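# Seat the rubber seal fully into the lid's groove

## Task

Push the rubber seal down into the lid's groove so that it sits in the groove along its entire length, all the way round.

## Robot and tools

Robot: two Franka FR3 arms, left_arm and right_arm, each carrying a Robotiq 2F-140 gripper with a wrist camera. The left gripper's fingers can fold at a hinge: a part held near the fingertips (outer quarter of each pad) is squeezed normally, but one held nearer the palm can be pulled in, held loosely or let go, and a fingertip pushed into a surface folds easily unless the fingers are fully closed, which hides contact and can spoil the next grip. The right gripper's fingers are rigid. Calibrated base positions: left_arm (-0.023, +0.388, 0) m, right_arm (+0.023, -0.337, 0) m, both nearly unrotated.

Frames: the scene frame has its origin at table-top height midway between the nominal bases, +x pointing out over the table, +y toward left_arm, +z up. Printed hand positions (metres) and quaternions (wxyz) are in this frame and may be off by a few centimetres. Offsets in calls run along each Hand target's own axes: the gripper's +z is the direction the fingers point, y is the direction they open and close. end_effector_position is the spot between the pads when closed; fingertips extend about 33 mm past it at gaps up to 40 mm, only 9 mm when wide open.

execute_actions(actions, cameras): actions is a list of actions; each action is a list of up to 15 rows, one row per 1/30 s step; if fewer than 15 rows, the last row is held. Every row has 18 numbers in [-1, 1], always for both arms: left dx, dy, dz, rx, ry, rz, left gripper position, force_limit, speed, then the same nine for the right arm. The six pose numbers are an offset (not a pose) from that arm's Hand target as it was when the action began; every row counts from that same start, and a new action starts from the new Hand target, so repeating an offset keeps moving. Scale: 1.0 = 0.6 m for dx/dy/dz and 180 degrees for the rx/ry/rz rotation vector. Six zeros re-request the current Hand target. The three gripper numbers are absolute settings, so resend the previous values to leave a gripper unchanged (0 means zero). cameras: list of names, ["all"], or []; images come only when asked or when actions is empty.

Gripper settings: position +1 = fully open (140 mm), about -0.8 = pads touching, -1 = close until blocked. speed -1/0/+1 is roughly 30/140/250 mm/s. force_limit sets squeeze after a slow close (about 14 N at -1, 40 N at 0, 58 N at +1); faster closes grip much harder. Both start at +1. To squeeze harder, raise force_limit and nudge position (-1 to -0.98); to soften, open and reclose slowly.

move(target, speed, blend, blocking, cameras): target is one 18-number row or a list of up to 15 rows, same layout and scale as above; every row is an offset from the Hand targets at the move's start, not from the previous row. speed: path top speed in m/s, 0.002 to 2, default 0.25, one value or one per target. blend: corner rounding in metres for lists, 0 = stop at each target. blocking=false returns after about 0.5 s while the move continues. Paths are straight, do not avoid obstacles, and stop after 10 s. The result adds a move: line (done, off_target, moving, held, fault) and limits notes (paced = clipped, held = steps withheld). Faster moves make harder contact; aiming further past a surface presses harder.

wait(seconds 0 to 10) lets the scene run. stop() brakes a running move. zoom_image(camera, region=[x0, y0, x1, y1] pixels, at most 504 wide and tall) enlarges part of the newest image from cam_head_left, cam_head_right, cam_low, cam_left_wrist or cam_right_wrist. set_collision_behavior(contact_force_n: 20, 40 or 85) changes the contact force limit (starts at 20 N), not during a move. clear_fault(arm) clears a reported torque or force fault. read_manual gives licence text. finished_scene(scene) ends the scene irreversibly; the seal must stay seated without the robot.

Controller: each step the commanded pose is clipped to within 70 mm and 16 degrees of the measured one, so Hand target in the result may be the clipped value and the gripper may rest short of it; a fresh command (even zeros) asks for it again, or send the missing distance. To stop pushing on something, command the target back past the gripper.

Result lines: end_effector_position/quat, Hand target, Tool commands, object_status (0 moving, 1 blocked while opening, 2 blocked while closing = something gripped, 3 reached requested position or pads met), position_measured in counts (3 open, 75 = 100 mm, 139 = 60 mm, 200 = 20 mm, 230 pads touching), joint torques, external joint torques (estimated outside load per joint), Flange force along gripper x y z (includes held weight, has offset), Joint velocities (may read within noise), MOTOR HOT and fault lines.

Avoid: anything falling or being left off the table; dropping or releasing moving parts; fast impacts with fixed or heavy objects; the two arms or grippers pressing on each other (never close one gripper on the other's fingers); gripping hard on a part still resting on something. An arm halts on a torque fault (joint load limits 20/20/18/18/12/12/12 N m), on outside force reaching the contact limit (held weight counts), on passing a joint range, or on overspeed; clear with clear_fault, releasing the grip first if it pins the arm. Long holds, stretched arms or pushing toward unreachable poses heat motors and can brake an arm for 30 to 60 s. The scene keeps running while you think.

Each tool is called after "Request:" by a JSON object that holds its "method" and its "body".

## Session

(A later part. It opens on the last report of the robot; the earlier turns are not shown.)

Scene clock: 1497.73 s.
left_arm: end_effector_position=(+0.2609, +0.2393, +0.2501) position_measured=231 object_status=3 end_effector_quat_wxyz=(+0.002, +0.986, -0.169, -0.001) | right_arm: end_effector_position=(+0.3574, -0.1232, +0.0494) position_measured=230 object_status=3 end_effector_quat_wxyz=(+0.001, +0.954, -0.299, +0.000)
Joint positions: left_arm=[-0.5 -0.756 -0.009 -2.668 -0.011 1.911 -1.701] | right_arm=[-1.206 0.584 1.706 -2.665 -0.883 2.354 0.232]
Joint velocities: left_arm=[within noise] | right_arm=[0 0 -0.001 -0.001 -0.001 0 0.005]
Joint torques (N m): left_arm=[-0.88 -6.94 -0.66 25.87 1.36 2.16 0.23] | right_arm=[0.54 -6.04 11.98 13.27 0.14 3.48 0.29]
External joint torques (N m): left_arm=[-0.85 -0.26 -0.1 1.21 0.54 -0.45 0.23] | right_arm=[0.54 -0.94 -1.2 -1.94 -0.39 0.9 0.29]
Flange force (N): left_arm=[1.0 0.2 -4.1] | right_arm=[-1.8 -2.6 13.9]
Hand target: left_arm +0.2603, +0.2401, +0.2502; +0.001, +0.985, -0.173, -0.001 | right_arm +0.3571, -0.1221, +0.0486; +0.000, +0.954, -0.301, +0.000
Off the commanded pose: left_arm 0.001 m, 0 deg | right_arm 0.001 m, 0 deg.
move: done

Request:
{"method": "move", "body": {"target": [[0,0,0,0,0,0,-1,-1,-1, 0,0,-0.0177,0,0,0,-1,-1,-1],[0,0,0,0,0,0,-1,-1,-1, -0.1159,-0.1492,-0.0390,0,0,0.4167,-1,-1,-1]], "speed": [0.04,0.3], "blend": [0.002,0], "cameras": ["cam_right_wrist"]}}

Request:
{"method": "zoom_image", "body": {"camera": "cam_right_wrist", "region": [260, 0, 460, 210]}}

Scene clock: 1510.33 s.
left_arm: end_effector_position=(+0.2609, +0.2393, +0.2501) position_measured=231 object_status=3 end_effector_quat_wxyz=(+0.002, +0.986, -0.169, -0.001) | right_arm: end_effector_position=(+0.3519, -0.0088, +0.0720) position_measured=230 object_status=3 end_effector_quat_wxyz=(+0.001, -0.576, +0.818, +0.000)
Joint positions: left_arm=[-0.5 -0.756 -0.009 -2.668 -0.011 1.911 -1.701] | right_arm=[-1.015 0.017 1.841 -2.507 -0.027 2.504 1.149]
Joint velocities: left_arm=[within noise] | right_arm=[0 0 -0.002 0 -0.001 0 0.006]
Joint torques (N m): left_arm=[-0.87 -6.93 -0.65 25.85 1.35 2.17 0.23] | right_arm=[-0.62 8.33 1.4 19.89 0.34 2.42 0.2]
External joint torques (N m): left_arm=[-0.84 -0.24 -0.08 1.11 0.52 -0.46 0.23] | right_arm=[-0.64 0.4 0.94 -0.31 -0.13 -0.07 0.2]
Flange force (N): left_arm=[0.9 0.1 -3.9] | right_arm=[0.0 0.0 0.0]
Hand target: left_arm +0.2603, +0.2401, +0.2502; +0.001, +0.985, -0.173, -0.001 | right_arm +0.3515, -0.0089, +0.0720; +0.000, -0.573, +0.819, +0.000
Off the commanded pose: left_arm 0.001 m, 0 deg | right_arm 0.000 m, 0 deg.
move: done
camera_calibration:
cam_right_wrist: T_world_to_cam=[[-0.946892, 0.321293, -0.0129451, 0.348442], [0.299202, 0.895106, 0.33055, -0.111923], [0.11779, 0.309122, -0.9437, 0.172309], [0, 0, 0, 1]] pos_world=[0.343128, -0.0650338, 0.204115]
Images, in order (width x height): cam_right_wrist 672x504.

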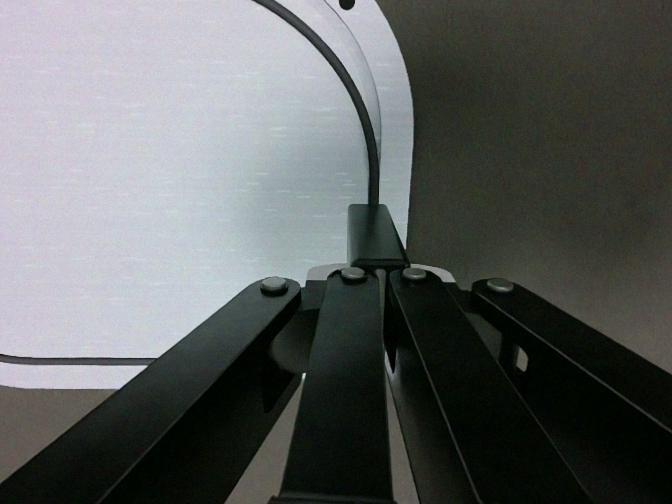

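Scaled by 2.400 from the camera's 672x504 image, which has a finer 960x720 frame.

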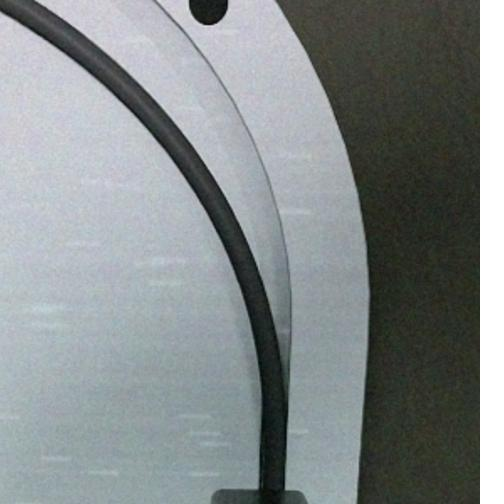

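Request:
{"method": "move", "body": {"target": [0,0,0,0,0,0,-1,-1,-1, 0.1762,-0.0402,0,0,0,-0.5,-1,-1,-1], "speed": 0.35, "cameras": ["cam_right_wrist"]}}

Request:
{"method": "zoom_image", "body": {"camera": "cam_right_wrist", "region": [220, 0, 440, 230]}}

Scene clock: 1549.83 s.
left_arm: end_effector_position=(+0.2609, +0.2393, +0.2501) position_measured=231 object_status=3 end_effector_quat_wxyz=(+0.002, +0.986, -0.169, -0.001) | right_arm: end_effector_position=(+0.3372, -0.1162, +0.0719) position_measured=230 object_status=3 end_effector_quat_wxyz=(-0.001, +0.984, -0.178, -0.001)
Joint positions: left_arm=[-0.5 -0.756 -0.009 -2.668 -0.011 1.911 -1.701] | right_arm=[-1.248 0.75 1.807 -2.686 -0.957 2.199 0.079]
Joint velocities: left_arm=[within noise] | right_arm=[0 0.001 0 0 0.001 -0.001 -0.006]
Joint torques (N m): left_arm=[-0.9 -6.89 -0.69 25.92 1.34 2.18 0.25] | right_arm=[-0.27 -5.39 15.8 14.66 0.24 2.41 -0.17]
External joint torques (N m): left_arm=[-0.89 -0.14 -0.17 1.16 0.51 -0.45 0.25] | right_arm=[-0.25 0.47 0.3 -0.05 -0.36 -0.19 -0.17]
Flange force (N): left_arm=[1.3 0.4 -4.0] | right_arm=[-0.4 3.4 -2.5]
Hand target: left_arm +0.2603, +0.2401, +0.2502; +0.001, +0.985, -0.173, -0.001 | right_arm +0.3379, -0.1165, +0.0720; +0.000, +0.985, -0.174, +0.000
Off the commanded pose: left_arm 0.001 m, 0 deg | right_arm 0.001 m, 0 deg.
move: done
camera_calibration:
cam_right_wrist: T_world_to_cam=[[-0.333634, -0.942611, -0.0131922, 0.0155104], [-0.891079, 0.310765, 0.33076, 0.322039], [-0.307678, 0.122108, -0.943623, 0.328868], [0, 0, 0, 1]] pos_world=[0.393323, -0.125616, 0.204014]
Images, in order (width x height): cam_right_wrist 672x504.

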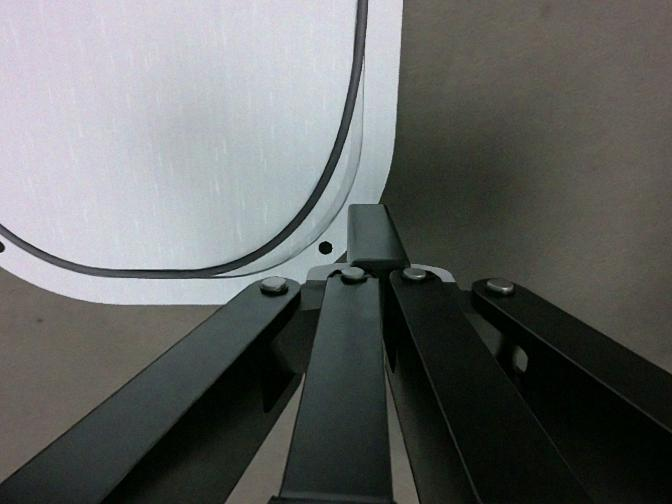

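Scaled by 2.191 from the camera's 672x504 image, which has a finer 960x720 frame.

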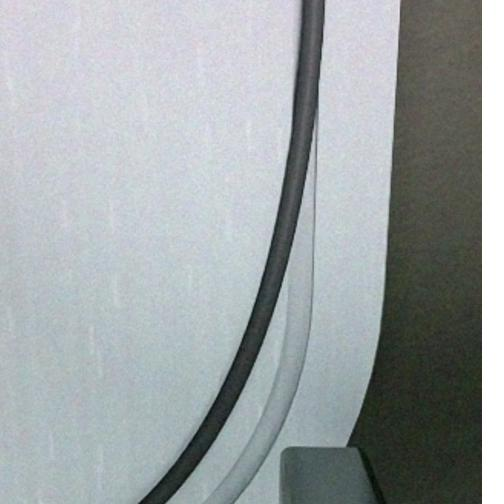

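Request:
{"method": "move", "body": {"target": [0,0,0,0,0,0,-1,-1,-1, -0.0062,-0.0492,0.0133,0,0,0.25,-0.45,-1,-1], "speed": 0.3, "cameras": ["cam_right_wrist"]}}

Request:
{"method": "zoom_image", "body": {"camera": "cam_right_wrist", "region": [250, 0, 490, 240]}}

Scene clock: 1630.17 s.
left_arm: end_effector_position=(+0.2609, +0.2393, +0.2501) position_measured=231 object_status=3 end_effector_quat_wxyz=(+0.002, +0.986, -0.169, -0.001) | right_arm: end_effector_position=(+0.3452, -0.0874, +0.0645) position_measured=186 object_status=3 end_effector_quat_wxyz=(+0.000, +0.846, -0.534, +0.001)
Joint positions: left_arm=[-0.5 -0.756 -0.009 -2.668 -0.011 1.911 -1.701] | right_arm=[-1.217 0.421 1.841 -2.656 -0.649 2.429 0.683]
Joint velocities: left_arm=[within noise] | right_arm=[0 0 0.001 0 0.001 0 0.006]
Joint torques (N m): left_arm=[-0.86 -6.87 -0.66 25.87 1.36 2.17 0.26] | right_arm=[-0.93 0.03 10.7 16.64 0.64 2.74 0.34]
External joint torques (N m): left_arm=[-0.89 -0.06 -0.13 1.1 0.52 -0.46 0.26] | right_arm=[-0.87 -0.44 1.16 -0.81 0.14 0.22 0.34]
Flange force (N): left_arm=[1.5 0.3 -3.8] | right_arm=[1.9 10.7 -6.3]
Hand target: left_arm +0.2603, +0.2401, +0.2502; +0.001, +0.985, -0.173, -0.001 | right_arm +0.3446, -0.0875, +0.0640; +0.000, +0.843, -0.537, +0.000
Off the commanded pose: left_arm 0.001 m, 0 deg | right_arm 0.001 m, 0 deg.
move: done
camera_calibration:
cam_right_wrist: T_world_to_cam=[[-0.895531, -0.444803, -0.0132376, 0.282678], [-0.424064, 0.844004, 0.328369, 0.208265], [-0.134887, 0.299679, -0.944457, 0.27674], [0, 0, 0, 1]] pos_world=[0.378793, -0.132973, 0.196723]
Images, in order (width x height): cam_right_wrist 672x504.

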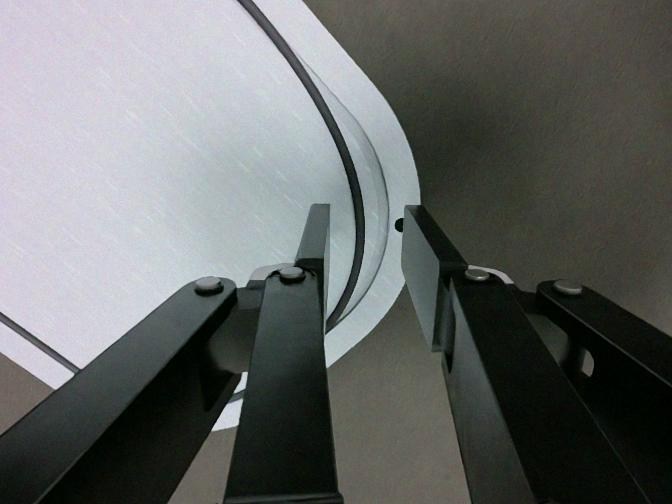

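Scaled by 2.100 from the camera's 672x504 image, which has a finer 960x720 frame.

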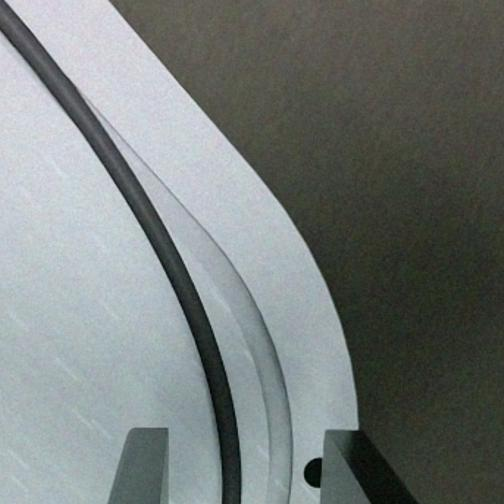

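Request:
{"method": "move", "body": {"target": [[0.5363,0.3307,0.2503,0,0,0,-1,-1,-1, 0,0,0,0,0,0,-0.45,-1,-1],[0.5363,0.3307,0.3370,0,0,0,-1,-1,-1, 0,0,0,0,0,0,-0.45,-1,-1],[0.5363,0.3307,0.3478,0,0,0,-1,-1,-1, 0,0,0,0,0,0,-0.45,-1,-1]], "speed": [0.2,0.04,0.006], "blend": [0.01,0,0], "cameras": ["cam_right_wrist", "cam_low"]}}

Scene clock: 1674.10 s.
left_arm: end_effector_position=(+0.4948, -0.0565, +0.0456) position_measured=231 object_status=3 end_effector_quat_wxyz=(+0.001, +0.984, -0.176, -0.001) | right_arm: end_effector_position=(+0.3452, -0.0874, +0.0645) position_measured=186 object_status=3 end_effector_quat_wxyz=(+0.000, +0.845, -0.535, +0.001)
Joint positions: left_arm=[-0.65 0.604 -0.104 -1.664 0.073 2.264 -1.967] | right_arm=[-1.217 0.421 1.841 -2.656 -0.649 2.429 0.685]
Joint torques (N m): left_arm=[-0.86 -45.74 -1.22 23.3 0.89 3.39 -0.16] | right_arm=[-0.58 0.6 10.27 16.74 0.37 2.66 0.26]
External joint torques (N m): left_arm=[-1.01 3.08 0.04 0.47 0.19 0.77 -0.16] | right_arm=[-0.59 0.16 0.63 -0.82 -0.13 0.12 0.26]
Flange force (N): left_arm=[8.9 4.9 6.1] | right_arm=[2.3 9.0 -5.1]
Hand target: left_arm +0.4945, -0.0564, +0.0412; +0.001, +0.985, -0.173, -0.001 | right_arm +0.3446, -0.0875, +0.0640; +0.000, +0.843, -0.537, +0.000
Off the commanded pose: left_arm 0.004 m, 0 deg | right_arm 0.001 m, 0 deg.
move: off_target (left_arm)
camera_calibration:
cam_right_wrist: T_world_to_cam=[[-0.896779, -0.442278, -0.0132783, 0.283351], [-0.421696, 0.845188, 0.328375, 0.207567], [-0.13401, 0.300079, -0.944454, 0.276478], [0, 0, 0, 1]] pos_world=[0.378685, -0.133078, 0.196723]
Images, in order (width x height): cam_low 672x504, cam_right_wrist 672x504.

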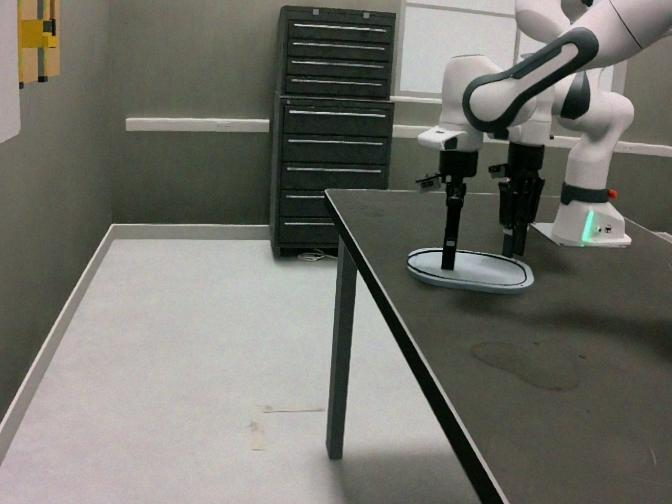

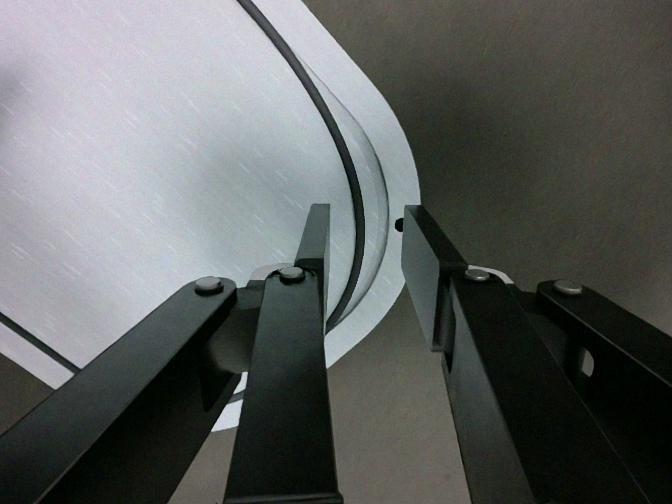

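Request:
{"method": "move", "body": {"target": [[0,0,0,0,0,0,-1,-1,-1, 0,-0.0025,0.0150,0,0,0,-0.45,-1,-1],[0,0,0,0,0,0,-1,-1,-1, 0,-0.0025,0.0228,0,0,0,-0.45,-1,-1],[0,0,0,0,0,0,-1,-1,-1, 0,-0.0025,0.0228,0,0,0,-1,-1,-1]], "speed": [0.03,0.015,0.01], "blend": [0.001,0,0]}}

Scene clock: 1682.83 s.
left_arm: end_effector_position=(+0.4948, -0.0565, +0.0456) position_measured=231 object_status=3 end_effector_quat_wxyz=(+0.001, +0.984, -0.176, -0.001) | right_arm: end_effector_position=(+0.3463, -0.0872, +0.0507) position_measured=225 object_status=0 end_effector_quat_wxyz=(+0.000, +0.843, -0.538, +0.000)
Joint positions: left_arm=[-0.651 0.604 -0.104 -1.664 0.073 2.264 -1.967] | right_arm=[-1.142 0.386 1.755 -2.658 -0.645 2.479 0.685]
Joint torques (N m): left_arm=[-0.91 -44.99 -0.99 22.92 0.88 3.37 -0.17] | right_arm=[-0.24 -0.7 9.34 16.51 0.34 2.75 0.04]
External joint torques (N m): left_arm=[-0.97 3.74 0.33 0.14 0.18 0.76 -0.17] | right_arm=[-0.25 0.11 0.27 -0.43 -0.12 0.24 0.04]
Flange force (N): left_arm=[9.2 4.9 7.2] | right_arm=[0.0 0.0 0.0]
Hand target: left_arm +0.4945, -0.0564, +0.0412; +0.001, +0.985, -0.173, -0.001 | right_arm +0.3459, -0.0868, +0.0504; +0.000, +0.843, -0.537, +0.000
Off the commanded pose: left_arm 0.004 m, 0 deg | right_arm 0.001 m, 0 deg.
move: off_target (left_arm)

Request:
{"method": "move", "body": {"target": [[0,0,0,0,0,0,-1,-1,-1, 0,0,-0.0022,0,0,0,-1,-1,-1],[0,0,0,0,0,0,-1,-1,-1, 0,0.0178,-0.0022,0,0,0,-1,-1,-1]], "speed": [0.01,0.01], "cameras": ["cam_right_wrist"]}}

Request:
{"method": "zoom_image", "body": {"camera": "cam_right_wrist", "region": [260, 30, 460, 230]}}

Scene clock: 1690.20 s.
left_arm: end_effector_position=(+0.4948, -0.0565, +0.0456) position_measured=231 object_status=3 end_effector_quat_wxyz=(+0.001, +0.984, -0.176, -0.001) | right_arm: end_effector_position=(+0.3367, -0.0911, +0.0520) position_measured=225 object_status=2 end_effector_quat_wxyz=(+0.000, +0.844, -0.536, +0.000)
Joint positions: left_arm=[-0.651 0.604 -0.104 -1.664 0.073 2.264 -1.967] | right_arm=[-1.213 0.394 1.825 -2.689 -0.649 2.479 0.69]
Joint torques (N m): left_arm=[-0.89 -44.99 -0.98 22.92 0.89 3.38 -0.17] | right_arm=[-0.77 0.8 9.48 15.87 0.34 2.64 0.25]
External joint torques (N m): left_arm=[-0.91 3.79 0.37 0.13 0.19 0.77 -0.17] | right_arm=[-0.83 0.14 0.57 -1.04 -0.12 0.12 0.25]
Flange force (N): left_arm=[9.3 4.9 7.3] | right_arm=[3.3 10.7 -6.5]
Hand target: left_arm +0.4945, -0.0564, +0.0412; +0.001, +0.985, -0.173, -0.001 | right_arm +0.3363, -0.0913, +0.0517; +0.000, +0.843, -0.537, +0.000
Off the commanded pose: left_arm 0.004 m, 0 deg | right_arm 0.001 m, 0 deg.
move: off_target (left_arm)
camera_calibration:
cam_right_wrist: T_world_to_cam=[[-0.897743, -0.440355, -0.01208, 0.274317], [-0.41938, 0.845947, 0.329385, 0.210486], [-0.134827, 0.300769, -0.944119, 0.265047], [0, 0, 0, 1]] pos_world=[0.370275, -0.136981, 0.184219]
Images, in order (width x height): cam_right_wrist 672x504.

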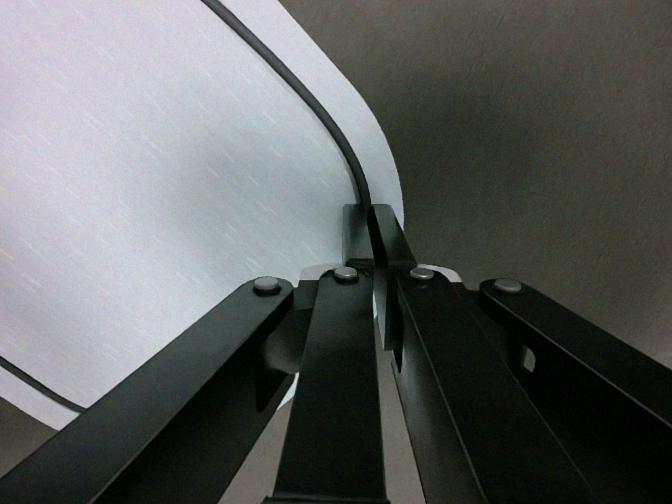

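Scaled by 2.520 from the camera's 672x504 image, which has a finer 960x720 frame.

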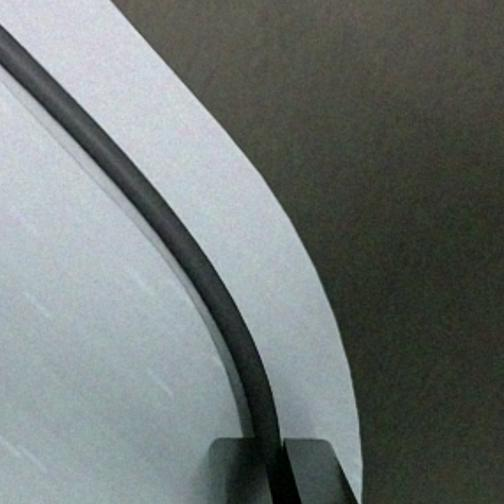

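Request:
{"method": "move", "body": {"target": [[0,0,0,0,0,0,-1,-1,-1, 0,-0.0023,0,0,0,0,-1,-1,-1],[0,0,0,0,0,0,-1,-1,-1, 0,-0.0023,0.0045,0,0,0,-1,-1,-1]], "speed": [0.008,0.006], "cameras": ["cam_right_wrist"]}}

Request:
{"method": "zoom_image", "body": {"camera": "cam_right_wrist", "region": [300, 80, 430, 230]}}

Scene clock: 1703.23 s.
left_arm: end_effector_position=(+0.4948, -0.0565, +0.0456) position_measured=231 object_status=3 end_effector_quat_wxyz=(+0.001, +0.984, -0.176, -0.001) | right_arm: end_effector_position=(+0.3374, -0.0911, +0.0497) position_measured=225 object_status=2 end_effector_quat_wxyz=(+0.001, +0.844, -0.536, +0.000)
Joint positions: left_arm=[-0.651 0.604 -0.104 -1.664 0.073 2.264 -1.967] | right_arm=[-1.195 0.388 1.806 -2.687 -0.649 2.485 0.69]
Joint velocities: left_arm=[within noise] | right_arm=[0.003 -0.001 0 0.002 0.001 -0.003 0.001]
Joint torques (N m): left_arm=[-0.88 -45 -1.02 22.91 0.89 3.38 -0.17] | right_arm=[0.56 -0.78 6.67 15.31 0.14 3.41 0.13]
External joint torques (N m): left_arm=[-0.87 3.66 0.36 0.17 0.19 0.77 -0.17] | right_arm=[0.57 -1.19 -2.14 -1.65 -0.32 0.88 0.13]
Flange force (N): left_arm=[9.1 4.8 7.1] | right_arm=[-3.4 -10.2 22.4]
Hand target: left_arm +0.4945, -0.0564, +0.0412; +0.001, +0.985, -0.173, -0.001 | right_arm +0.3375, -0.0908, +0.0490; +0.000, +0.843, -0.537, +0.000
Off the commanded pose: left_arm 0.004 m, 0 deg | right_arm 0.001 m, 0 deg.
move: off_target (left_arm)
camera_calibration:
cam_right_wrist: T_world_to_cam=[[-0.898118, -0.439611, -0.0112653, 0.275093], [-0.418571, 0.846718, 0.328429, 0.211349], [-0.134843, 0.299683, -0.944461, 0.262834], [0, 0, 0, 1]] pos_world=[0.370972, -0.136786, 0.181922]
Images, in order (width x height): cam_right_wrist 672x504.

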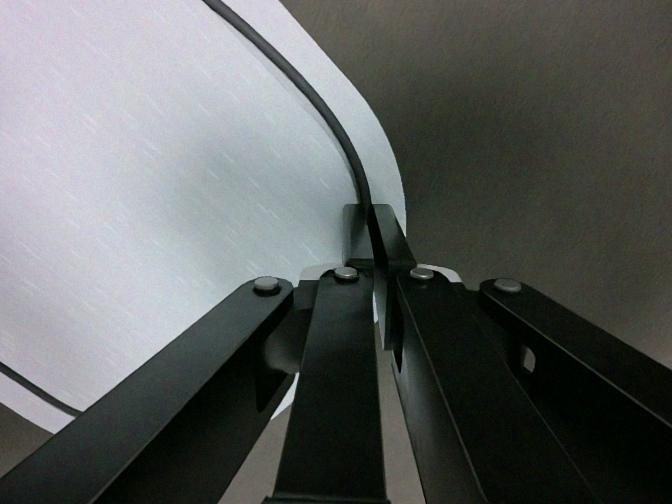

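Scaled by 3.360 from the camera's 672x504 image, which has a finer 960x720 frame.

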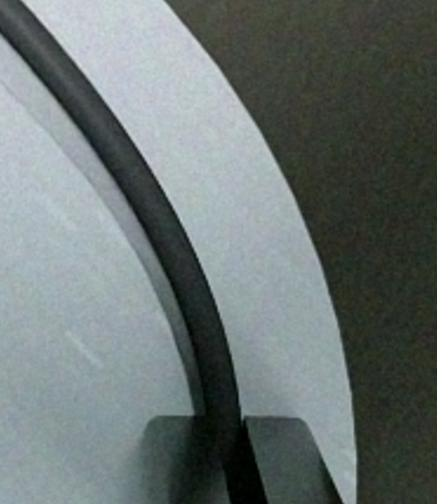

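Request:
{"method": "move", "body": {"target": [[0,0,0,0,0,0,-1,-1,-1, 0,0,-0.0027,0,0,0,-1,-1,-1],[0,0,0,0,0,0,-1,-1,-1, 0,-0.0021,-0.0027,0,0,0,-1,-1,-1],[0,0,0,0,0,0,-1,-1,-1, 0,-0.0021,-0.0005,0,0,0,-1,-1,-1]], "speed": [0.008,0.008,0.006], "cameras": ["cam_right_wrist"]}}

Request:
{"method": "zoom_image", "body": {"camera": "cam_right_wrist", "region": [300, 80, 430, 230]}}

Scene clock: 1716.87 s.
left_arm: end_effector_position=(+0.4948, -0.0565, +0.0456) position_measured=231 object_status=3 end_effector_quat_wxyz=(+0.001, +0.984, -0.176, -0.001) | right_arm: end_effector_position=(+0.3383, -0.0908, +0.0497) position_measured=225 object_status=2 end_effector_quat_wxyz=(+0.001, +0.844, -0.537, +0.000)
Joint positions: left_arm=[-0.651 0.604 -0.104 -1.664 0.073 2.264 -1.967] | right_arm=[-1.189 0.388 1.8 -2.684 -0.649 2.484 0.69]
Joint velocities: left_arm=[within noise] | right_arm=[0.004 -0.001 -0.002 0.001 0.001 -0.002 -0.002]
Joint torques (N m): left_arm=[-0.87 -44.95 -1 22.97 0.89 3.38 -0.16] | right_arm=[0.01 -0.76 7.49 15.9 0.12 3.47 0.11]
External joint torques (N m): left_arm=[-0.72 3.62 0.47 0.3 0.2 0.79 -0.16] | right_arm=[0.09 -1.01 -1.28 -1.08 -0.34 0.94 0.11]
Flange force (N): left_arm=[9.7 4.7 7.0] | right_arm=[-1.7 -5.0 14.9]
Hand target: left_arm +0.4945, -0.0564, +0.0412; +0.001, +0.985, -0.173, -0.001 | right_arm +0.3386, -0.0902, +0.0493; +0.000, +0.843, -0.537, +0.000
Off the commanded pose: left_arm 0.004 m, 0 deg | right_arm 0.001 m, 0 deg.
move: off_target (left_arm)
camera_calibration:
cam_right_wrist: T_world_to_cam=[[-0.89831, -0.439232, -0.0107355, 0.276101], [-0.418093, 0.847057, 0.328166, 0.211304], [-0.135047, 0.299283, -0.944559, 0.262876], [0, 0, 0, 1]] pos_world=[0.37187, -0.136388, 0.181923]
Images, in order (width x height): cam_right_wrist 672x504.

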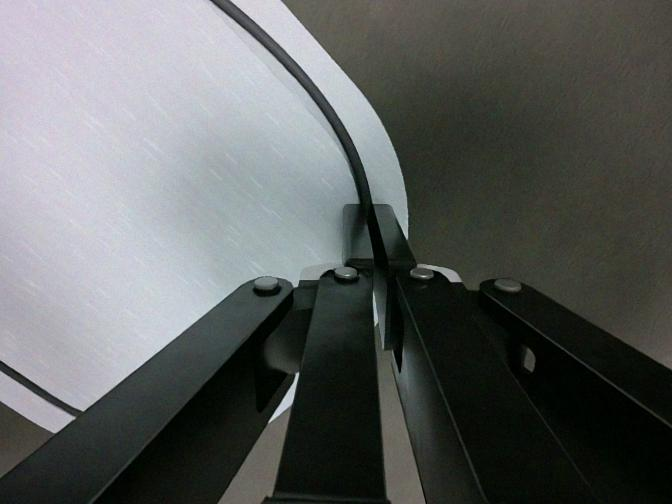

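Scaled by 3.360 from the camera's 672x504 image, which has a finer 960x720 frame.

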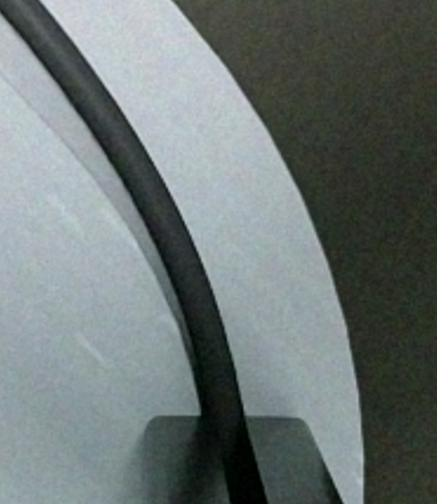

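Request:
{"method": "move", "body": {"target": [[0,0,0,0,0,0,-1,-1,-1, 0,0,-0.0010,0,0,0,-1,-1,-1],[0,0,0,0,0,0,-1,-1,-1, 0,0,-0.0010,0,0,0,-0.71,-1,-1],[0,0,0,0,0,0,-1,-1,-1, 0,0,-0.0047,0,0,0,-0.71,-1,-1],[0,0,0,0,0,0,-1,-1,-1, 0,0,-0.0047,0,0,0,-1,-1,-1]], "speed": [0.006,0.006,0.006,0.006], "cameras": ["cam_right_wrist"]}}

Request:
{"method": "zoom_image", "body": {"camera": "cam_right_wrist", "region": [300, 80, 430, 230]}}

Scene clock: 1736.87 s.
left_arm: end_effector_position=(+0.4957, -0.0566, +0.0456) position_measured=231 object_status=3 end_effector_quat_wxyz=(+0.001, +0.984, -0.176, +0.000) | right_arm: end_effector_position=(+0.3387, -0.0898, +0.0519) position_measured=230 object_status=3 end_effector_quat_wxyz=(-0.001, +0.844, -0.536, +0.001)
Joint positions: left_arm=[-0.651 0.604 -0.103 -1.664 0.073 2.266 -1.967] | right_arm=[-1.2 0.392 1.813 -2.684 -0.649 2.481 0.69]
Joint torques (N m): left_arm=[-1.02 -46.97 -1.22 23.43 0.84 2.99 -0.15] | right_arm=[-0.94 0.93 9.98 16.6 0.35 2.35 0.12]
External joint torques (N m): left_arm=[-1.18 1.93 0.01 0.54 0.13 0.35 -0.15] | right_arm=[-0.93 0.43 1.11 -0.36 -0.12 -0.18 0.12]
Flange force (N): left_arm=[6.8 4.4 3.6] | right_arm=[4.2 12.4 -12.5]
Hand target: left_arm +0.4945, -0.0564, +0.0412; +0.001, +0.985, -0.173, -0.001 | right_arm +0.3386, -0.0902, +0.0521; +0.000, +0.843, -0.537, +0.000
Off the commanded pose: left_arm 0.005 m, 0 deg | right_arm 0.000 m, 0 deg.
move: off_target (left_arm)
camera_calibration:
cam_right_wrist: T_world_to_cam=[[-0.897907, -0.439965, -0.0139254, 0.276827], [-0.419568, 0.845856, 0.329378, 0.210276], [-0.133136, 0.301594, -0.944095, 0.264301], [0, 0, 0, 1]] pos_world=[0.371978, -0.13578, 0.18412]
Images, in order (width x height): cam_right_wrist 672x504.

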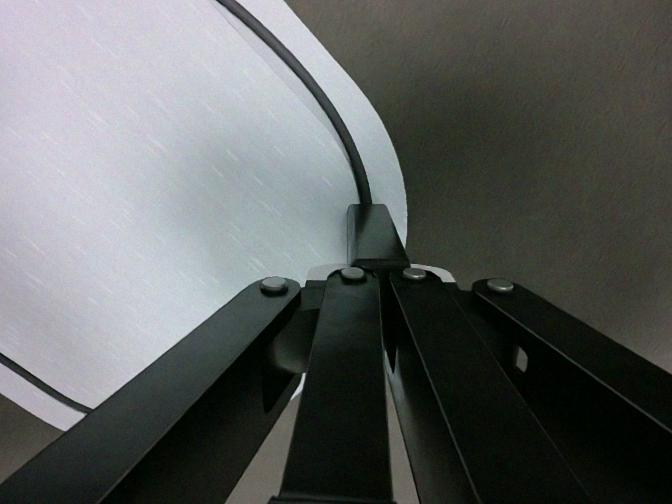

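Scaled by 3.360 from the camera's 672x504 image, which has a finer 960x720 frame.

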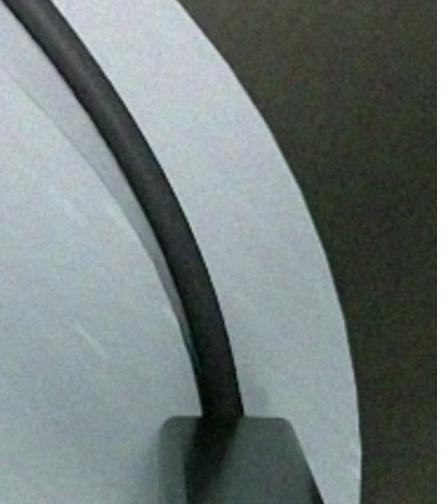

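Request:
{"method": "move", "body": {"target": [[0,0,0,0,0,0,-1,-1,-1, 0,0,0.0062,0,0,0,-1,-1,-1],[0,0,0,0,0,0,-1,-1,-1, 0,0,-0.0090,0,0,0,-1,-1,-1],[0,0,0,0,0,0,-1,-1,-1, 0.0258,-0.0022,-0.0090,0,0,-0.0833,-1,-1,-1],[0,0,0,0,0,0,-1,-1,-1, 0.0258,-0.0022,0.0062,0,0,-0.0833,-1,-1,-1]], "speed": [0.006,0.03,0.15,0.008], "blend": [0,0.001,0.001,0]}}

Scene clock: 1758.73 s.
left_arm: end_effector_position=(+0.4957, -0.0566, +0.0456) position_measured=231 object_status=3 end_effector_quat_wxyz=(+0.001, +0.984, -0.176, +0.000) | right_arm: end_effector_position=(+0.3458, -0.1038, +0.0499) position_measured=230 object_status=3 end_effector_quat_wxyz=(+0.001, +0.905, -0.426, -0.001)
Joint positions: left_arm=[-0.651 0.604 -0.103 -1.664 0.073 2.266 -1.967] | right_arm=[-1.176 0.495 1.738 -2.672 -0.781 2.415 0.49]
Joint torques (N m): left_arm=[-1 -47.01 -1.23 23.39 0.83 2.99 -0.14] | right_arm=[0.51 -4.48 8.68 13.52 -0.64 4.17 -0.09]
External joint torques (N m): left_arm=[-1.04 1.85 0.09 0.53 0.13 0.36 -0.14] | right_arm=[0.55 -1.52 -2.55 -2.46 -1.14 1.64 -0.09]
Flange force (N): left_arm=[6.6 4.1 3.5] | right_arm=[-0.8 -7.6 27.1]
Hand target: left_arm +0.4945, -0.0564, +0.0412; +0.001, +0.985, -0.173, -0.001 | right_arm +0.3464, -0.1037, +0.0484; +0.000, +0.906, -0.423, +0.000
Off the commanded pose: left_arm 0.005 m, 0 deg | right_arm 0.002 m, 0 deg.
move: off_target (left_arm)

Request:
{"method": "move", "body": {"target": [[0,0,0,0,0,0,-1,-1,-1, 0,0,-0.0152,0,0,0,-1,-1,-1],[0,0,0,0,0,0,-1,-1,-1, 0.0258,-0.0033,-0.0152,0,0,-0.0833,-1,-1,-1],[0,0,0,0,0,0,-1,-1,-1, 0.0258,-0.0033,-0.0003,0,0,-0.0833,-1,-1,-1],[0,0,0,0,0,0,-1,-1,-1, 0.0258,-0.0033,-0.0152,0,0,-0.0833,-1,-1,-1],[0,0,0,0,0,0,-1,-1,-1, 0.0500,-0.0133,-0.0152,0,0,-0.1667,-1,-1,-1],[0,0,0,0,0,0,-1,-1,-1, 0.0500,-0.0133,-0.0003,0,0,-0.1667,-1,-1,-1]], "speed": [0.04,0.15,0.01,0.04,0.15,0.01], "blend": [0.001,0.001,0,0.001,0.001,0]}}

Scene clock: 1772.93 s.
left_arm: end_effector_position=(+0.4957, -0.0567, +0.0456) position_measured=231 object_status=3 end_effector_quat_wxyz=(+0.002, +0.984, -0.176, +0.000) | right_arm: end_effector_position=(+0.3712, -0.1207, +0.0500) position_measured=230 object_status=3 end_effector_quat_wxyz=(-0.001, +0.984, -0.177, -0.001)
Joint positions: left_arm=[-0.651 0.604 -0.103 -1.664 0.073 2.266 -1.967] | right_arm=[-1.138 0.711 1.638 -2.611 -0.994 2.255 0.036]
Joint torques (N m): left_arm=[-1 -46.83 -1.27 23.35 0.81 2.95 -0.11] | right_arm=[0.4 -9.31 13.76 12.65 -0.4 3.17 -0.15]
External joint torques (N m): left_arm=[-1.1 1.76 0.01 0.67 0.12 0.35 -0.11] | right_arm=[0.45 -0.41 -2.51 -1.28 -0.99 0.58 -0.15]
Flange force (N): left_arm=[7.0 4.3 3.3] | right_arm=[2.4 -4.2 16.0]
Hand target: left_arm +0.4945, -0.0564, +0.0412; +0.001, +0.985, -0.173, -0.001 | right_arm +0.3718, -0.1216, +0.0486; +0.000, +0.985, -0.174, +0.000
Off the commanded pose: left_arm 0.005 m, 0 deg | right_arm 0.002 m, 0 deg.
move: off_target (left_arm)

Request:
{"method": "move", "body": {"target": [[0,0,0,0,0,0,-1,-1,-1, 0,0,-0.0150,0,0,0,-1,-1,-1],[0,0,0,0,0,0,-1,-1,-1, -0.0667,0.010,-0.0280,0,0,0,-1,-1,-1]], "speed": [0.04,0.08], "blend": [0.001,0], "cameras": ["cam_right_wrist"]}}

Request:
{"method": "zoom_image", "body": {"camera": "cam_right_wrist", "region": [240, 0, 450, 220]}}

Scene clock: 1783.00 s.
left_arm: end_effector_position=(+0.4957, -0.0567, +0.0456) position_measured=231 object_status=3 end_effector_quat_wxyz=(+0.002, +0.984, -0.176, +0.000) | right_arm: end_effector_position=(+0.3333, -0.1126, +0.0659) position_measured=230 object_status=3 end_effector_quat_wxyz=(-0.001, +0.985, -0.170, +0.001)
Joint positions: left_arm=[-0.651 0.604 -0.103 -1.664 0.073 2.266 -1.967] | right_arm=[-1.234 0.727 1.794 -2.696 -0.962 2.231 0.079]
Joint velocities: left_arm=[within noise] | right_arm=[0.001 0 0 0 0 0.001 0.006]
Joint torques (N m): left_arm=[-1.03 -46.86 -1.22 23.37 0.82 2.95 -0.21] | right_arm=[-0.96 -6.14 16.14 13.69 0.77 2.63 0.27]
External joint torques (N m): left_arm=[-0.97 1.89 0.18 0.62 0.12 0.34 -0.21] | right_arm=[-0.98 -0.51 1.07 -0.86 0.17 0.04 0.27]
Flange force (N): left_arm=[7.1 4.3 3.5] | right_arm=[-4.4 7.6 -5.4]
Hand target: left_arm +0.4945, -0.0564, +0.0412; +0.001, +0.985, -0.173, -0.001 | right_arm +0.3321, -0.1135, +0.0653; +0.000, +0.985, -0.174, +0.000
Off the commanded pose: left_arm 0.005 m, 0 deg | right_arm 0.002 m, 0 deg.
move: off_target (left_arm)
camera_calibration:
cam_right_wrist: T_world_to_cam=[[-0.319294, -0.947534, -0.0152026, 0.0122382], [-0.896966, 0.297, 0.327479, 0.320089], [-0.305782, 0.118198, -0.944736, 0.32058], [0, 0, 0, 1]] pos_world=[0.389044, -0.121362, 0.198227]
Images, in order (width x height): cam_right_wrist 672x504.

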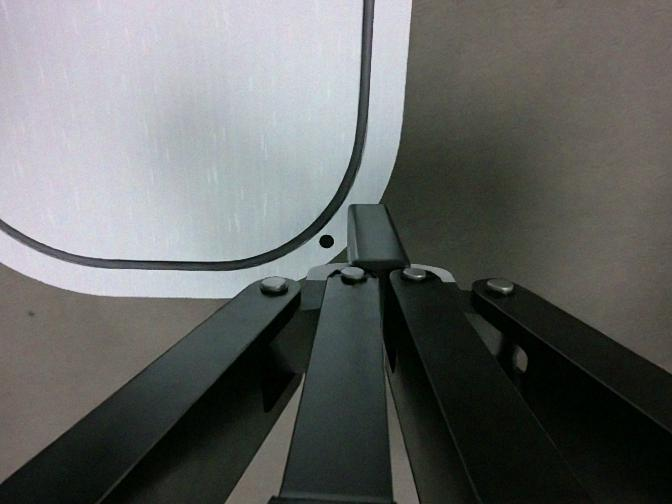

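Scaled by 2.291 from the camera's 672x504 image, which has a finer 960x720 frame.

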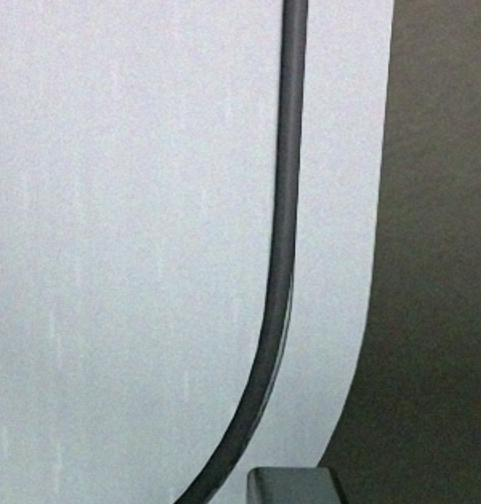

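Request:
{"method": "move", "body": {"target": [[0,0,0,0,0,0,-1,-1,-1, 0.0851,-0.0045,0.0130,0,0,0,-1,-1,-1],[0,0,0,0,0,0,-1,-1,-1, 0.0851,-0.0045,0.0280,0,0,0,-1,-1,-1],[0,0,0,0,0,0,-1,-1,-1, 0.0851,-0.0045,0.0130,0,0,0,-1,-1,-1],[0,0,0,0,0,0,-1,-1,-1, 0.1085,-0.0045,0.0130,0,0,0,-1,-1,-1],[0,0,0,0,0,0,-1,-1,-1, 0.1085,-0.0045,0.0280,0,0,0,-1,-1,-1],[0,0,0,0,0,0,-1,-1,-1, 0.1085,-0.0045,0.0130,0,0,0,-1,-1,-1],[0,0,0,0,0,0,-1,-1,-1, 0.1318,-0.0045,0.0130,0,0,0,-1,-1,-1],[0,0,0,0,0,0,-1,-1,-1, 0.1318,-0.0045,0.0280,0,0,0,-1,-1,-1]], "speed": [0.1,0.01,0.04,0.05,0.01,0.04,0.05,0.01], "blend": [0.001,0,0.001,0.001,0,0.001,0.001,0]}}

Scene clock: 1811.37 s.
left_arm: end_effector_position=(+0.4957, -0.0567, +0.0456) position_measured=231 object_status=3 end_effector_quat_wxyz=(+0.002, +0.984, -0.176, +0.000) | right_arm: end_effector_position=(+0.3739, -0.1274, +0.0593) position_measured=230 object_status=3 end_effector_quat_wxyz=(+0.000, +0.982, -0.190, -0.001)
Joint positions: left_arm=[-0.651 0.604 -0.103 -1.664 0.073 2.266 -1.967] | right_arm=[-1.186 0.719 1.681 -2.613 -0.975 2.231 0.036]
Joint torques (N m): left_arm=[-1.02 -46.84 -1.26 23.39 0.82 2.95 -0.14] | right_arm=[-0.64 -8.18 17.13 13.21 0.47 2.62 0.16]
External joint torques (N m): left_arm=[-0.79 1.82 0.26 0.67 0.13 0.34 -0.14] | right_arm=[-0.65 0.02 0.83 -1.07 -0.13 0.03 0.16]
Flange force (N): left_arm=[7.3 3.9 3.4] | right_arm=[-4.3 7.4 -4.5]
Hand target: left_arm +0.4945, -0.0564, +0.0412; +0.001, +0.985, -0.173, -0.001 | right_arm +0.3729, -0.1273, +0.0591; +0.000, +0.982, -0.190, -0.001 (not the last commanded pose)
Off the commanded pose: left_arm 0.005 m, 0 deg | right_arm 0.037 m, 2 deg.
move: held (right_arm; a check stopped the path), off_target (left_arm); path passed 1 of 8 targets; limits=held
pose unreachable (right arm): on one or more control steps of this call, first in action 0 (counted from 0), this arm could not follow its commanded pose, so it was not sent that pose on those steps. It may still have moved: this result reports where it is.
cause: moving toward the commanded pose would bring a part of the arm too close to another arm (a part of this arm just beyond joint 7 (wrist roll) and a part of the left arm just beyond its joint 7 (wrist roll), under 1 mm apart when this arm was first held).

Request:
{"method": "move", "body": {"target": [[0,0,-0.1313,0,0,0,-1,-1,-1, 0,0,0,0,0,0,-1,-1,-1],[-0.5360,-0.3310,-0.3480,0,0,0,-1,-1,-1, 0,0,0,0,0,0,-1,-1,-1]], "speed": [0.05,0.2], "blend": [0.01,0]}}

Scene clock: 1822.53 s.
left_arm: end_effector_position=(+0.2613, +0.2392, +0.2503) position_measured=231 object_status=3 end_effector_quat_wxyz=(+0.002, +0.986, -0.168, -0.001) | right_arm: end_effector_position=(+0.3739, -0.1274, +0.0594) position_measured=230 object_status=3 end_effector_quat_wxyz=(+0.000, +0.982, -0.190, -0.001)
Joint positions: left_arm=[-0.557 -0.756 0.041 -2.667 0.025 1.911 -1.737] | right_arm=[-1.186 0.719 1.681 -2.613 -0.975 2.231 0.036]
Joint velocities: left_arm=[0 -0.001 -0.001 -0.002 0.003 -0.004 0.005] | right_arm=[within noise]
Joint torques (N m): left_arm=[-0.89 -6.86 -1.37 25.9 1.37 2.15 0.23] | right_arm=[-0.61 -8.2 17.42 13.35 0.46 2.63 0.13]
External joint torques (N m): left_arm=[-0.87 -0.22 0.02 1.19 0.54 -0.48 0.23] | right_arm=[-0.65 0.02 1.08 -0.93 -0.13 0.03 0.13]
Flange force (N): left_arm=[1.2 0.0 -4.1] | right_arm=[-4.5 7.7 -5.6]
Hand target: left_arm +0.2605, +0.2402, +0.2503; +0.001, +0.985, -0.173, -0.001 | right_arm +0.3729, -0.1273, +0.0591; +0.000, +0.982, -0.190, -0.001
Off the commanded pose: left_arm 0.001 m, 1 deg | right_arm 0.001 m, 0 deg.
move: done

Request:
{"method": "move", "body": {"target": [[0,0,0,0,0,0,-1,-1,-1, 0.0132,-0.0033,0.0027,0,0,-0.0106,-1,-1,-1],[0,0,0,0,0,0,-1,-1,-1, 0.0132,-0.0033,0.0177,0,0,-0.0106,-1,-1,-1],[0,0,0,0,0,0,-1,-1,-1, 0.0132,-0.0033,0.0027,0,0,-0.0106,-1,-1,-1],[0,0,0,0,0,0,-1,-1,-1, 0.0366,-0.0041,0.0027,0,0,-0.0106,-1,-1,-1],[0,0,0,0,0,0,-1,-1,-1, 0.0366,-0.0041,0.0177,0,0,-0.0106,-1,-1,-1],[0,0,0,0,0,0,-1,-1,-1, 0.0366,-0.0041,0.0027,0,0,-0.0106,-1,-1,-1],[0,0,0,0,0,0,-1,-1,-1, 0.0598,-0.0048,0.0027,0,0,-0.0106,-1,-1,-1],[0,0,0,0,0,0,-1,-1,-1, 0.0598,-0.0048,0.0177,0,0,-0.0106,-1,-1,-1]], "speed": [0.1,0.01,0.04,0.05,0.01,0.04,0.05,0.01], "blend": [0.001,0,0.001,0.001,0,0.001,0.001,0]}}

Scene clock: 1840.70 s.
left_arm: end_effector_position=(+0.2612, +0.2394, +0.2503) position_measured=231 object_status=3 end_effector_quat_wxyz=(+0.002, +0.986, -0.169, -0.001) | right_arm: end_effector_position=(+0.4066, -0.1372, +0.0501) position_measured=230 object_status=3 end_effector_quat_wxyz=(+0.000, +0.985, -0.175, -0.002)
Joint positions: left_arm=[-0.557 -0.756 0.042 -2.667 0.026 1.91 -1.735] | right_arm=[-1.118 0.739 1.573 -2.535 -1.005 2.222 -0.041]
Joint torques (N m): left_arm=[-0.88 -6.84 -1.46 25.89 1.36 2.17 0.25] | right_arm=[0.37 -11.78 14.86 12.43 -0.39 3.28 0.03]
External joint torques (N m): left_arm=[-0.89 -0.28 -0.1 1.24 0.53 -0.45 0.25] | right_arm=[0.36 -0.32 -2.9 -1.3 -1 0.68 0.03]
Flange force (N): left_arm=[1.1 0.1 -4.2] | right_arm=[2.3 -3.9 16.4]
Hand target: left_arm +0.2605, +0.2402, +0.2503; +0.001, +0.985, -0.173, -0.001 | right_arm +0.4072, -0.1380, +0.0484; +0.000, +0.985, -0.174, -0.001
Off the commanded pose: left_arm 0.001 m, 1 deg | right_arm 0.002 m, 0 deg.
move: done

Request:
{"method": "move", "body": {"target": [[0,0,0,0,0,0,-1,-1,-1, 0,0,-0.0193,0,0,0,-1,-1,-1],[0,0,0,0,0,0,-1,-1,-1, -0.1513,-0.0557,-0.0193,0,0,0.3333,-1,-1,-1],[0,0,0,0,0,0,-1,-1,-1, -0.1513,-0.0557,-0.0005,0,0,0.3333,-1,-1,-1],[0,0,0,0,0,0,-1,-1,-1, -0.1513,-0.0557,-0.0152,0,0,0.3333,-1,-1,-1],[0,0,0,0,0,0,-1,-1,-1, -0.1613,-0.0797,-0.0152,0,0,0.4167,-1,-1,-1],[0,0,0,0,0,0,-1,-1,-1, -0.1613,-0.0797,-0.0005,0,0,0.4167,-1,-1,-1]], "speed": [0.05,0.3,0.01,0.04,0.15,0.01], "blend": [0.001,0.001,0,0.001,0.001,0]}}

Scene clock: 1875.10 s.
left_arm: end_effector_position=(+0.2612, +0.2394, +0.2503) position_measured=231 object_status=3 end_effector_quat_wxyz=(+0.002, +0.986, -0.169, -0.001) | right_arm: end_effector_position=(+0.3333, -0.0608, +0.0500) position_measured=230 object_status=3 end_effector_quat_wxyz=(+0.002, +0.674, -0.739, -0.001)
Joint positions: left_arm=[-0.557 -0.756 0.042 -2.667 0.026 1.91 -1.735] | right_arm=[-1.23 0.181 1.953 -2.661 -0.31 2.567 1.042]
Joint torques (N m): left_arm=[-0.85 -6.86 -1.46 25.84 1.37 2.16 0.24] | right_arm=[0.34 5.44 4 15.79 0.53 3.78 -0.18]
External joint torques (N m): left_arm=[-0.87 -0.25 -0.09 1.13 0.53 -0.46 0.24] | right_arm=[0.38 -1.85 -0.1 -2.59 0.11 1.29 -0.18]
Flange force (N): left_arm=[1.0 0.1 -4.0] | right_arm=[0.0 0.0 0.0]
Hand target: left_arm +0.2605, +0.2402, +0.2503; +0.001, +0.985, -0.173, -0.001 | right_arm +0.3327, -0.0599, +0.0489; -0.001, -0.675, +0.738, +0.001
Off the commanded pose: left_arm 0.001 m, 1 deg | right_arm 0.002 m, 0 deg.
move: done

Request:
{"method": "move", "body": {"target": [[0,0,0,0,0,0,-1,-1,-1, 0,0,-0.0145,0,0,0,-1,-1,-1],[0,0,0,0,0,0,-1,-1,-1, -0.0257,-0.0033,-0.0145,0,0,0.0833,-1,-1,-1],[0,0,0,0,0,0,-1,-1,-1, -0.0257,-0.0033,0.0007,0,0,0.0833,-1,-1,-1],[0,0,0,0,0,0,-1,-1,-1, -0.0257,-0.0033,-0.0145,0,0,0.0833,-1,-1,-1],[0,0,0,0,0,0,-1,-1,-1, -0.0490,-0.0097,-0.0145,0,0,0.0833,-1,-1,-1],[0,0,0,0,0,0,-1,-1,-1, -0.0490,-0.0097,0.0007,0,0,0.0833,-1,-1,-1]], "speed": [0.04,0.15,0.01,0.04,0.05,0.01], "blend": [0.001,0.001,0,0.001,0.001,0]}}

Scene clock: 1895.00 s.
left_arm: end_effector_position=(+0.2612, +0.2394, +0.2503) position_measured=231 object_status=3 end_effector_quat_wxyz=(+0.002, +0.986, -0.169, -0.001) | right_arm: end_effector_position=(+0.3418, -0.0323, +0.0498) position_measured=230 object_status=3 end_effector_quat_wxyz=(-0.002, -0.571, +0.821, +0.002)
Joint positions: left_arm=[-0.557 -0.756 0.042 -2.667 0.026 1.91 -1.735] | right_arm=[-1.199 0.019 1.999 -2.587 -0.025 2.575 1.136]
Joint velocities: left_arm=[within noise] | right_arm=[-0.001 -0.002 0.002 0.001 0.001 0 -0.005]
Joint torques (N m): left_arm=[-0.87 -6.86 -1.48 25.89 1.36 2.16 0.26] | right_arm=[1.03 9.31 2.28 16.71 0.98 3.81 -0.13]
External joint torques (N m): left_arm=[-0.84 -0.23 -0.08 1.19 0.53 -0.46 0.26] | right_arm=[1.07 -2.22 1.86 -2.3 0.56 1.34 -0.13]
Flange force (N): left_arm=[1.2 0.0 -4.1] | right_arm=[0.0 0.0 0.0]
Hand target: left_arm +0.2605, +0.2402, +0.2503; +0.001, +0.985, -0.173, -0.001 | right_arm +0.3411, -0.0312, +0.0485; -0.001, -0.573, +0.819, +0.001
Off the commanded pose: left_arm 0.001 m, 1 deg | right_arm 0.002 m, 0 deg.
move: done

Request:
{"method": "move", "body": {"target": [[0,0,0,0,0,0,-1,-1,-1, 0,0,-0.0145,0,0,0,-1,-1,-1],[0,0,0,0,0,0,-1,-1,-1, -0.0202,0.0008,-0.0145,0,0,0,-1,-1,-1],[0,0,0,0,0,0,-1,-1,-1, -0.0202,0.0008,0.0007,0,0,0,-1,-1,-1],[0,0,0,0,0,0,-1,-1,-1, -0.0202,0.0008,-0.0145,0,0,0,-1,-1,-1],[0,0,0,0,0,0,-1,-1,-1, -0.0418,0.0008,-0.0145,0,0,0,-1,-1,-1],[0,0,0,0,0,0,-1,-1,-1, -0.0418,0.0008,0.0007,0,0,0,-1,-1,-1],[0,0,0,0,0,0,-1,-1,-1, -0.0418,0.0008,-0.0145,0,0,0,-1,-1,-1]], "speed": [0.04,0.05,0.01,0.04,0.05,0.01,0.04], "blend": [0.001,0.001,0,0.001,0.001,0,0], "cameras": ["cam_right_wrist"]}}

Request:
{"method": "zoom_image", "body": {"camera": "cam_right_wrist", "region": [260, 0, 460, 210]}}

Scene clock: 1912.70 s.
left_arm: end_effector_position=(+0.2612, +0.2394, +0.2503) position_measured=231 object_status=3 end_effector_quat_wxyz=(+0.002, +0.986, -0.169, -0.001) | right_arm: end_effector_position=(+0.3501, -0.0071, +0.0572) position_measured=230 object_status=3 end_effector_quat_wxyz=(+0.000, -0.574, +0.819, +0.001)
Joint positions: left_arm=[-0.557 -0.756 0.042 -2.667 0.026 1.91 -1.735] | right_arm=[-1.205 -0.067 2.047 -2.512 0.11 2.541 1.056]
Joint velocities: left_arm=[within noise] | right_arm=[-0.001 0 0.001 -0.001 -0.001 0 0.007]
Joint torques (N m): left_arm=[-0.91 -6.82 -1.49 25.9 1.35 2.15 0.29] | right_arm=[-0.21 15.71 -1.34 19.35 0.04 2.31 0.2]
External joint torques (N m): left_arm=[-0.91 -0.21 -0.15 1.24 0.52 -0.46 0.29] | right_arm=[-0.26 1.05 0.25 -0.27 -0.39 -0.18 0.2]
Flange force (N): left_arm=[1.3 0.2 -4.2] | right_arm=[0.0 0.0 0.0]
Hand target: left_arm +0.2605, +0.2402, +0.2503; +0.001, +0.985, -0.173, -0.001 | right_arm +0.3493, -0.0074, +0.0572; -0.001, -0.573, +0.819, +0.001
Off the commanded pose: left_arm 0.001 m, 1 deg | right_arm 0.001 m, 0 deg.
move: done
camera_calibration:
cam_right_wrist: T_world_to_cam=[[-0.945874, 0.324387, -0.00982199, 0.345492], [0.302996, 0.893534, 0.331346, -0.109407], [0.116261, 0.310436, -0.943458, 0.158529], [0, 0, 0, 1]] pos_world=[0.341511, -0.0635272, 0.189211]
Images, in order (width x height): cam_right_wrist 672x504.

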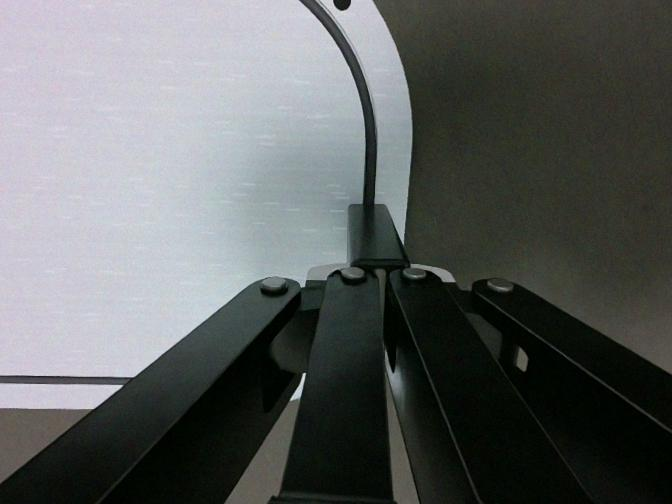

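Scaled by 2.400 from the camera's 672x504 image, which has a finer 960x720 frame.

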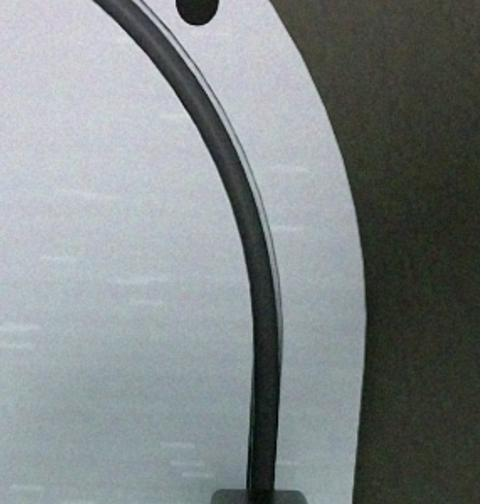

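Request:
{"method": "zoom_image", "body": {"camera": "cam_right_wrist", "region": [310, 0, 410, 110]}}

Scaled by 4.582 from the camera's 672x504 image, which has a finer 960x720 frame.

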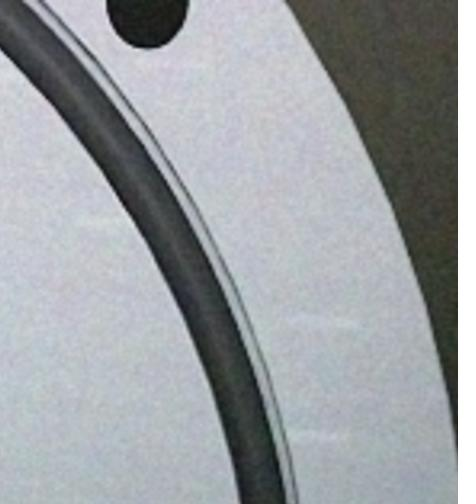

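Request:
{"method": "move", "body": {"target": [[0,0,0,0,0,0,-1,-1,-1, 0.0906,-0.0062,0,0,0,-0.0833,-1,-1,-1],[0,0,0,0,0,0,-1,-1,-1, 0.0906,-0.0062,0.0078,0,0,-0.0833,-1,-1,-1],[0,0,0,0,0,0,-1,-1,-1, 0.0917,-0.0021,0.0143,0,0,-0.0833,-1,-1,-1],[0,0,0,0,0,0,-1,-1,-1, 0.0917,-0.0021,0,0,0,-0.0833,-1,-1,-1],[0,0,0,0,0,0,-1,-1,-1, 0.1141,-0.0160,0,0,0,-0.1667,-1,-1,-1],[0,0,0,0,0,0,-1,-1,-1, 0.1141,-0.0160,0.0078,0,0,-0.1667,-1,-1,-1],[0,0,0,0,0,0,-1,-1,-1, 0.1163,-0.0123,0.0143,0,0,-0.1667,-1,-1,-1]], "speed": [0.15,0.01,0.006,0.03,0.15,0.01,0.006], "blend": [0.001,0.0005,0,0.001,0.001,0.0005,0]}}

Scene clock: 1971.20 s.
left_arm: end_effector_position=(+0.2612, +0.2394, +0.2503) position_measured=231 object_status=3 end_effector_quat_wxyz=(+0.002, +0.986, -0.169, -0.001) | right_arm: end_effector_position=(+0.3336, -0.0754, +0.0502) position_measured=230 object_status=3 end_effector_quat_wxyz=(+0.000, +0.763, -0.646, -0.002)
Joint positions: left_arm=[-0.557 -0.756 0.042 -2.667 0.026 1.91 -1.735] | right_arm=[-1.26 0.247 1.936 -2.686 -0.419 2.553 0.832]
Joint torques (N m): left_arm=[-0.9 -6.81 -1.54 25.88 1.36 2.16 0.27] | right_arm=[0.55 4.67 5.78 15.18 0.35 3.33 -0.19]
External joint torques (N m): left_arm=[-0.88 -0.13 -0.15 1.16 0.53 -0.46 0.27] | right_arm=[0.48 -0.98 0.21 -2.69 -0.07 0.83 -0.19]
Flange force (N): left_arm=[1.5 0.2 -4.0] | right_arm=[0.0 0.0 0.0]
Hand target: left_arm +0.2605, +0.2402, +0.2503; +0.001, +0.985, -0.173, -0.001 | right_arm +0.3323, -0.0755, +0.0486; +0.001, +0.766, -0.643, -0.001
Off the commanded pose: left_arm 0.001 m, 1 deg | right_arm 0.002 m, 0 deg.
move: done

Request:
{"method": "move", "body": {"target": [[0,0,0,0,0,0,-1,-1,-1, 0,0,-0.0145,0,0,0,-1,-1,-1],[0,0,0,0,0,0,-1,-1,-1, 0,-0.0327,-0.0145,0,0,0,-1,-1,-1],[0,0,0,0,0,0,-1,-1,-1, 0,-0.0327,0,0,0,0,-1,-1,-1]], "speed": [0.04,0.05,0.01], "blend": [0.001,0.001,0]}}

Scene clock: 1992.83 s.
left_arm: end_effector_position=(+0.2612, +0.2394, +0.2503) position_measured=231 object_status=3 end_effector_quat_wxyz=(+0.002, +0.986, -0.169, -0.001) | right_arm: end_effector_position=(+0.3516, -0.0732, +0.0495) position_measured=230 object_status=3 end_effector_quat_wxyz=(+0.003, +0.764, -0.645, -0.001)
Joint positions: left_arm=[-0.557 -0.756 0.042 -2.667 0.026 1.91 -1.735] | right_arm=[-1.135 0.205 1.804 -2.636 -0.363 2.551 0.769]
Joint velocities: left_arm=[within noise] | right_arm=[0.002 0 -0.003 0 -0.001 0 -0.006]
Joint torques (N m): left_arm=[-0.88 -6.84 -1.49 25.88 1.36 2.16 0.24] | right_arm=[0.43 2.04 4.41 14.92 0.24 4.2 -0.08]
External joint torques (N m): left_arm=[-0.89 -0.2 -0.16 1.23 0.53 -0.45 0.24] | right_arm=[0.45 -1.47 -0.57 -3.28 -0.18 1.71 -0.08]
Flange force (N): left_arm=[1.3 0.3 -4.1] | right_arm=[0.0 0.0 0.0]
Hand target: left_arm +0.2605, +0.2402, +0.2503; +0.001, +0.985, -0.173, -0.001 | right_arm +0.3516, -0.0721, +0.0486; +0.001, +0.766, -0.643, -0.001
Off the commanded pose: left_arm 0.001 m, 1 deg | right_arm 0.001 m, 0 deg.
move: done


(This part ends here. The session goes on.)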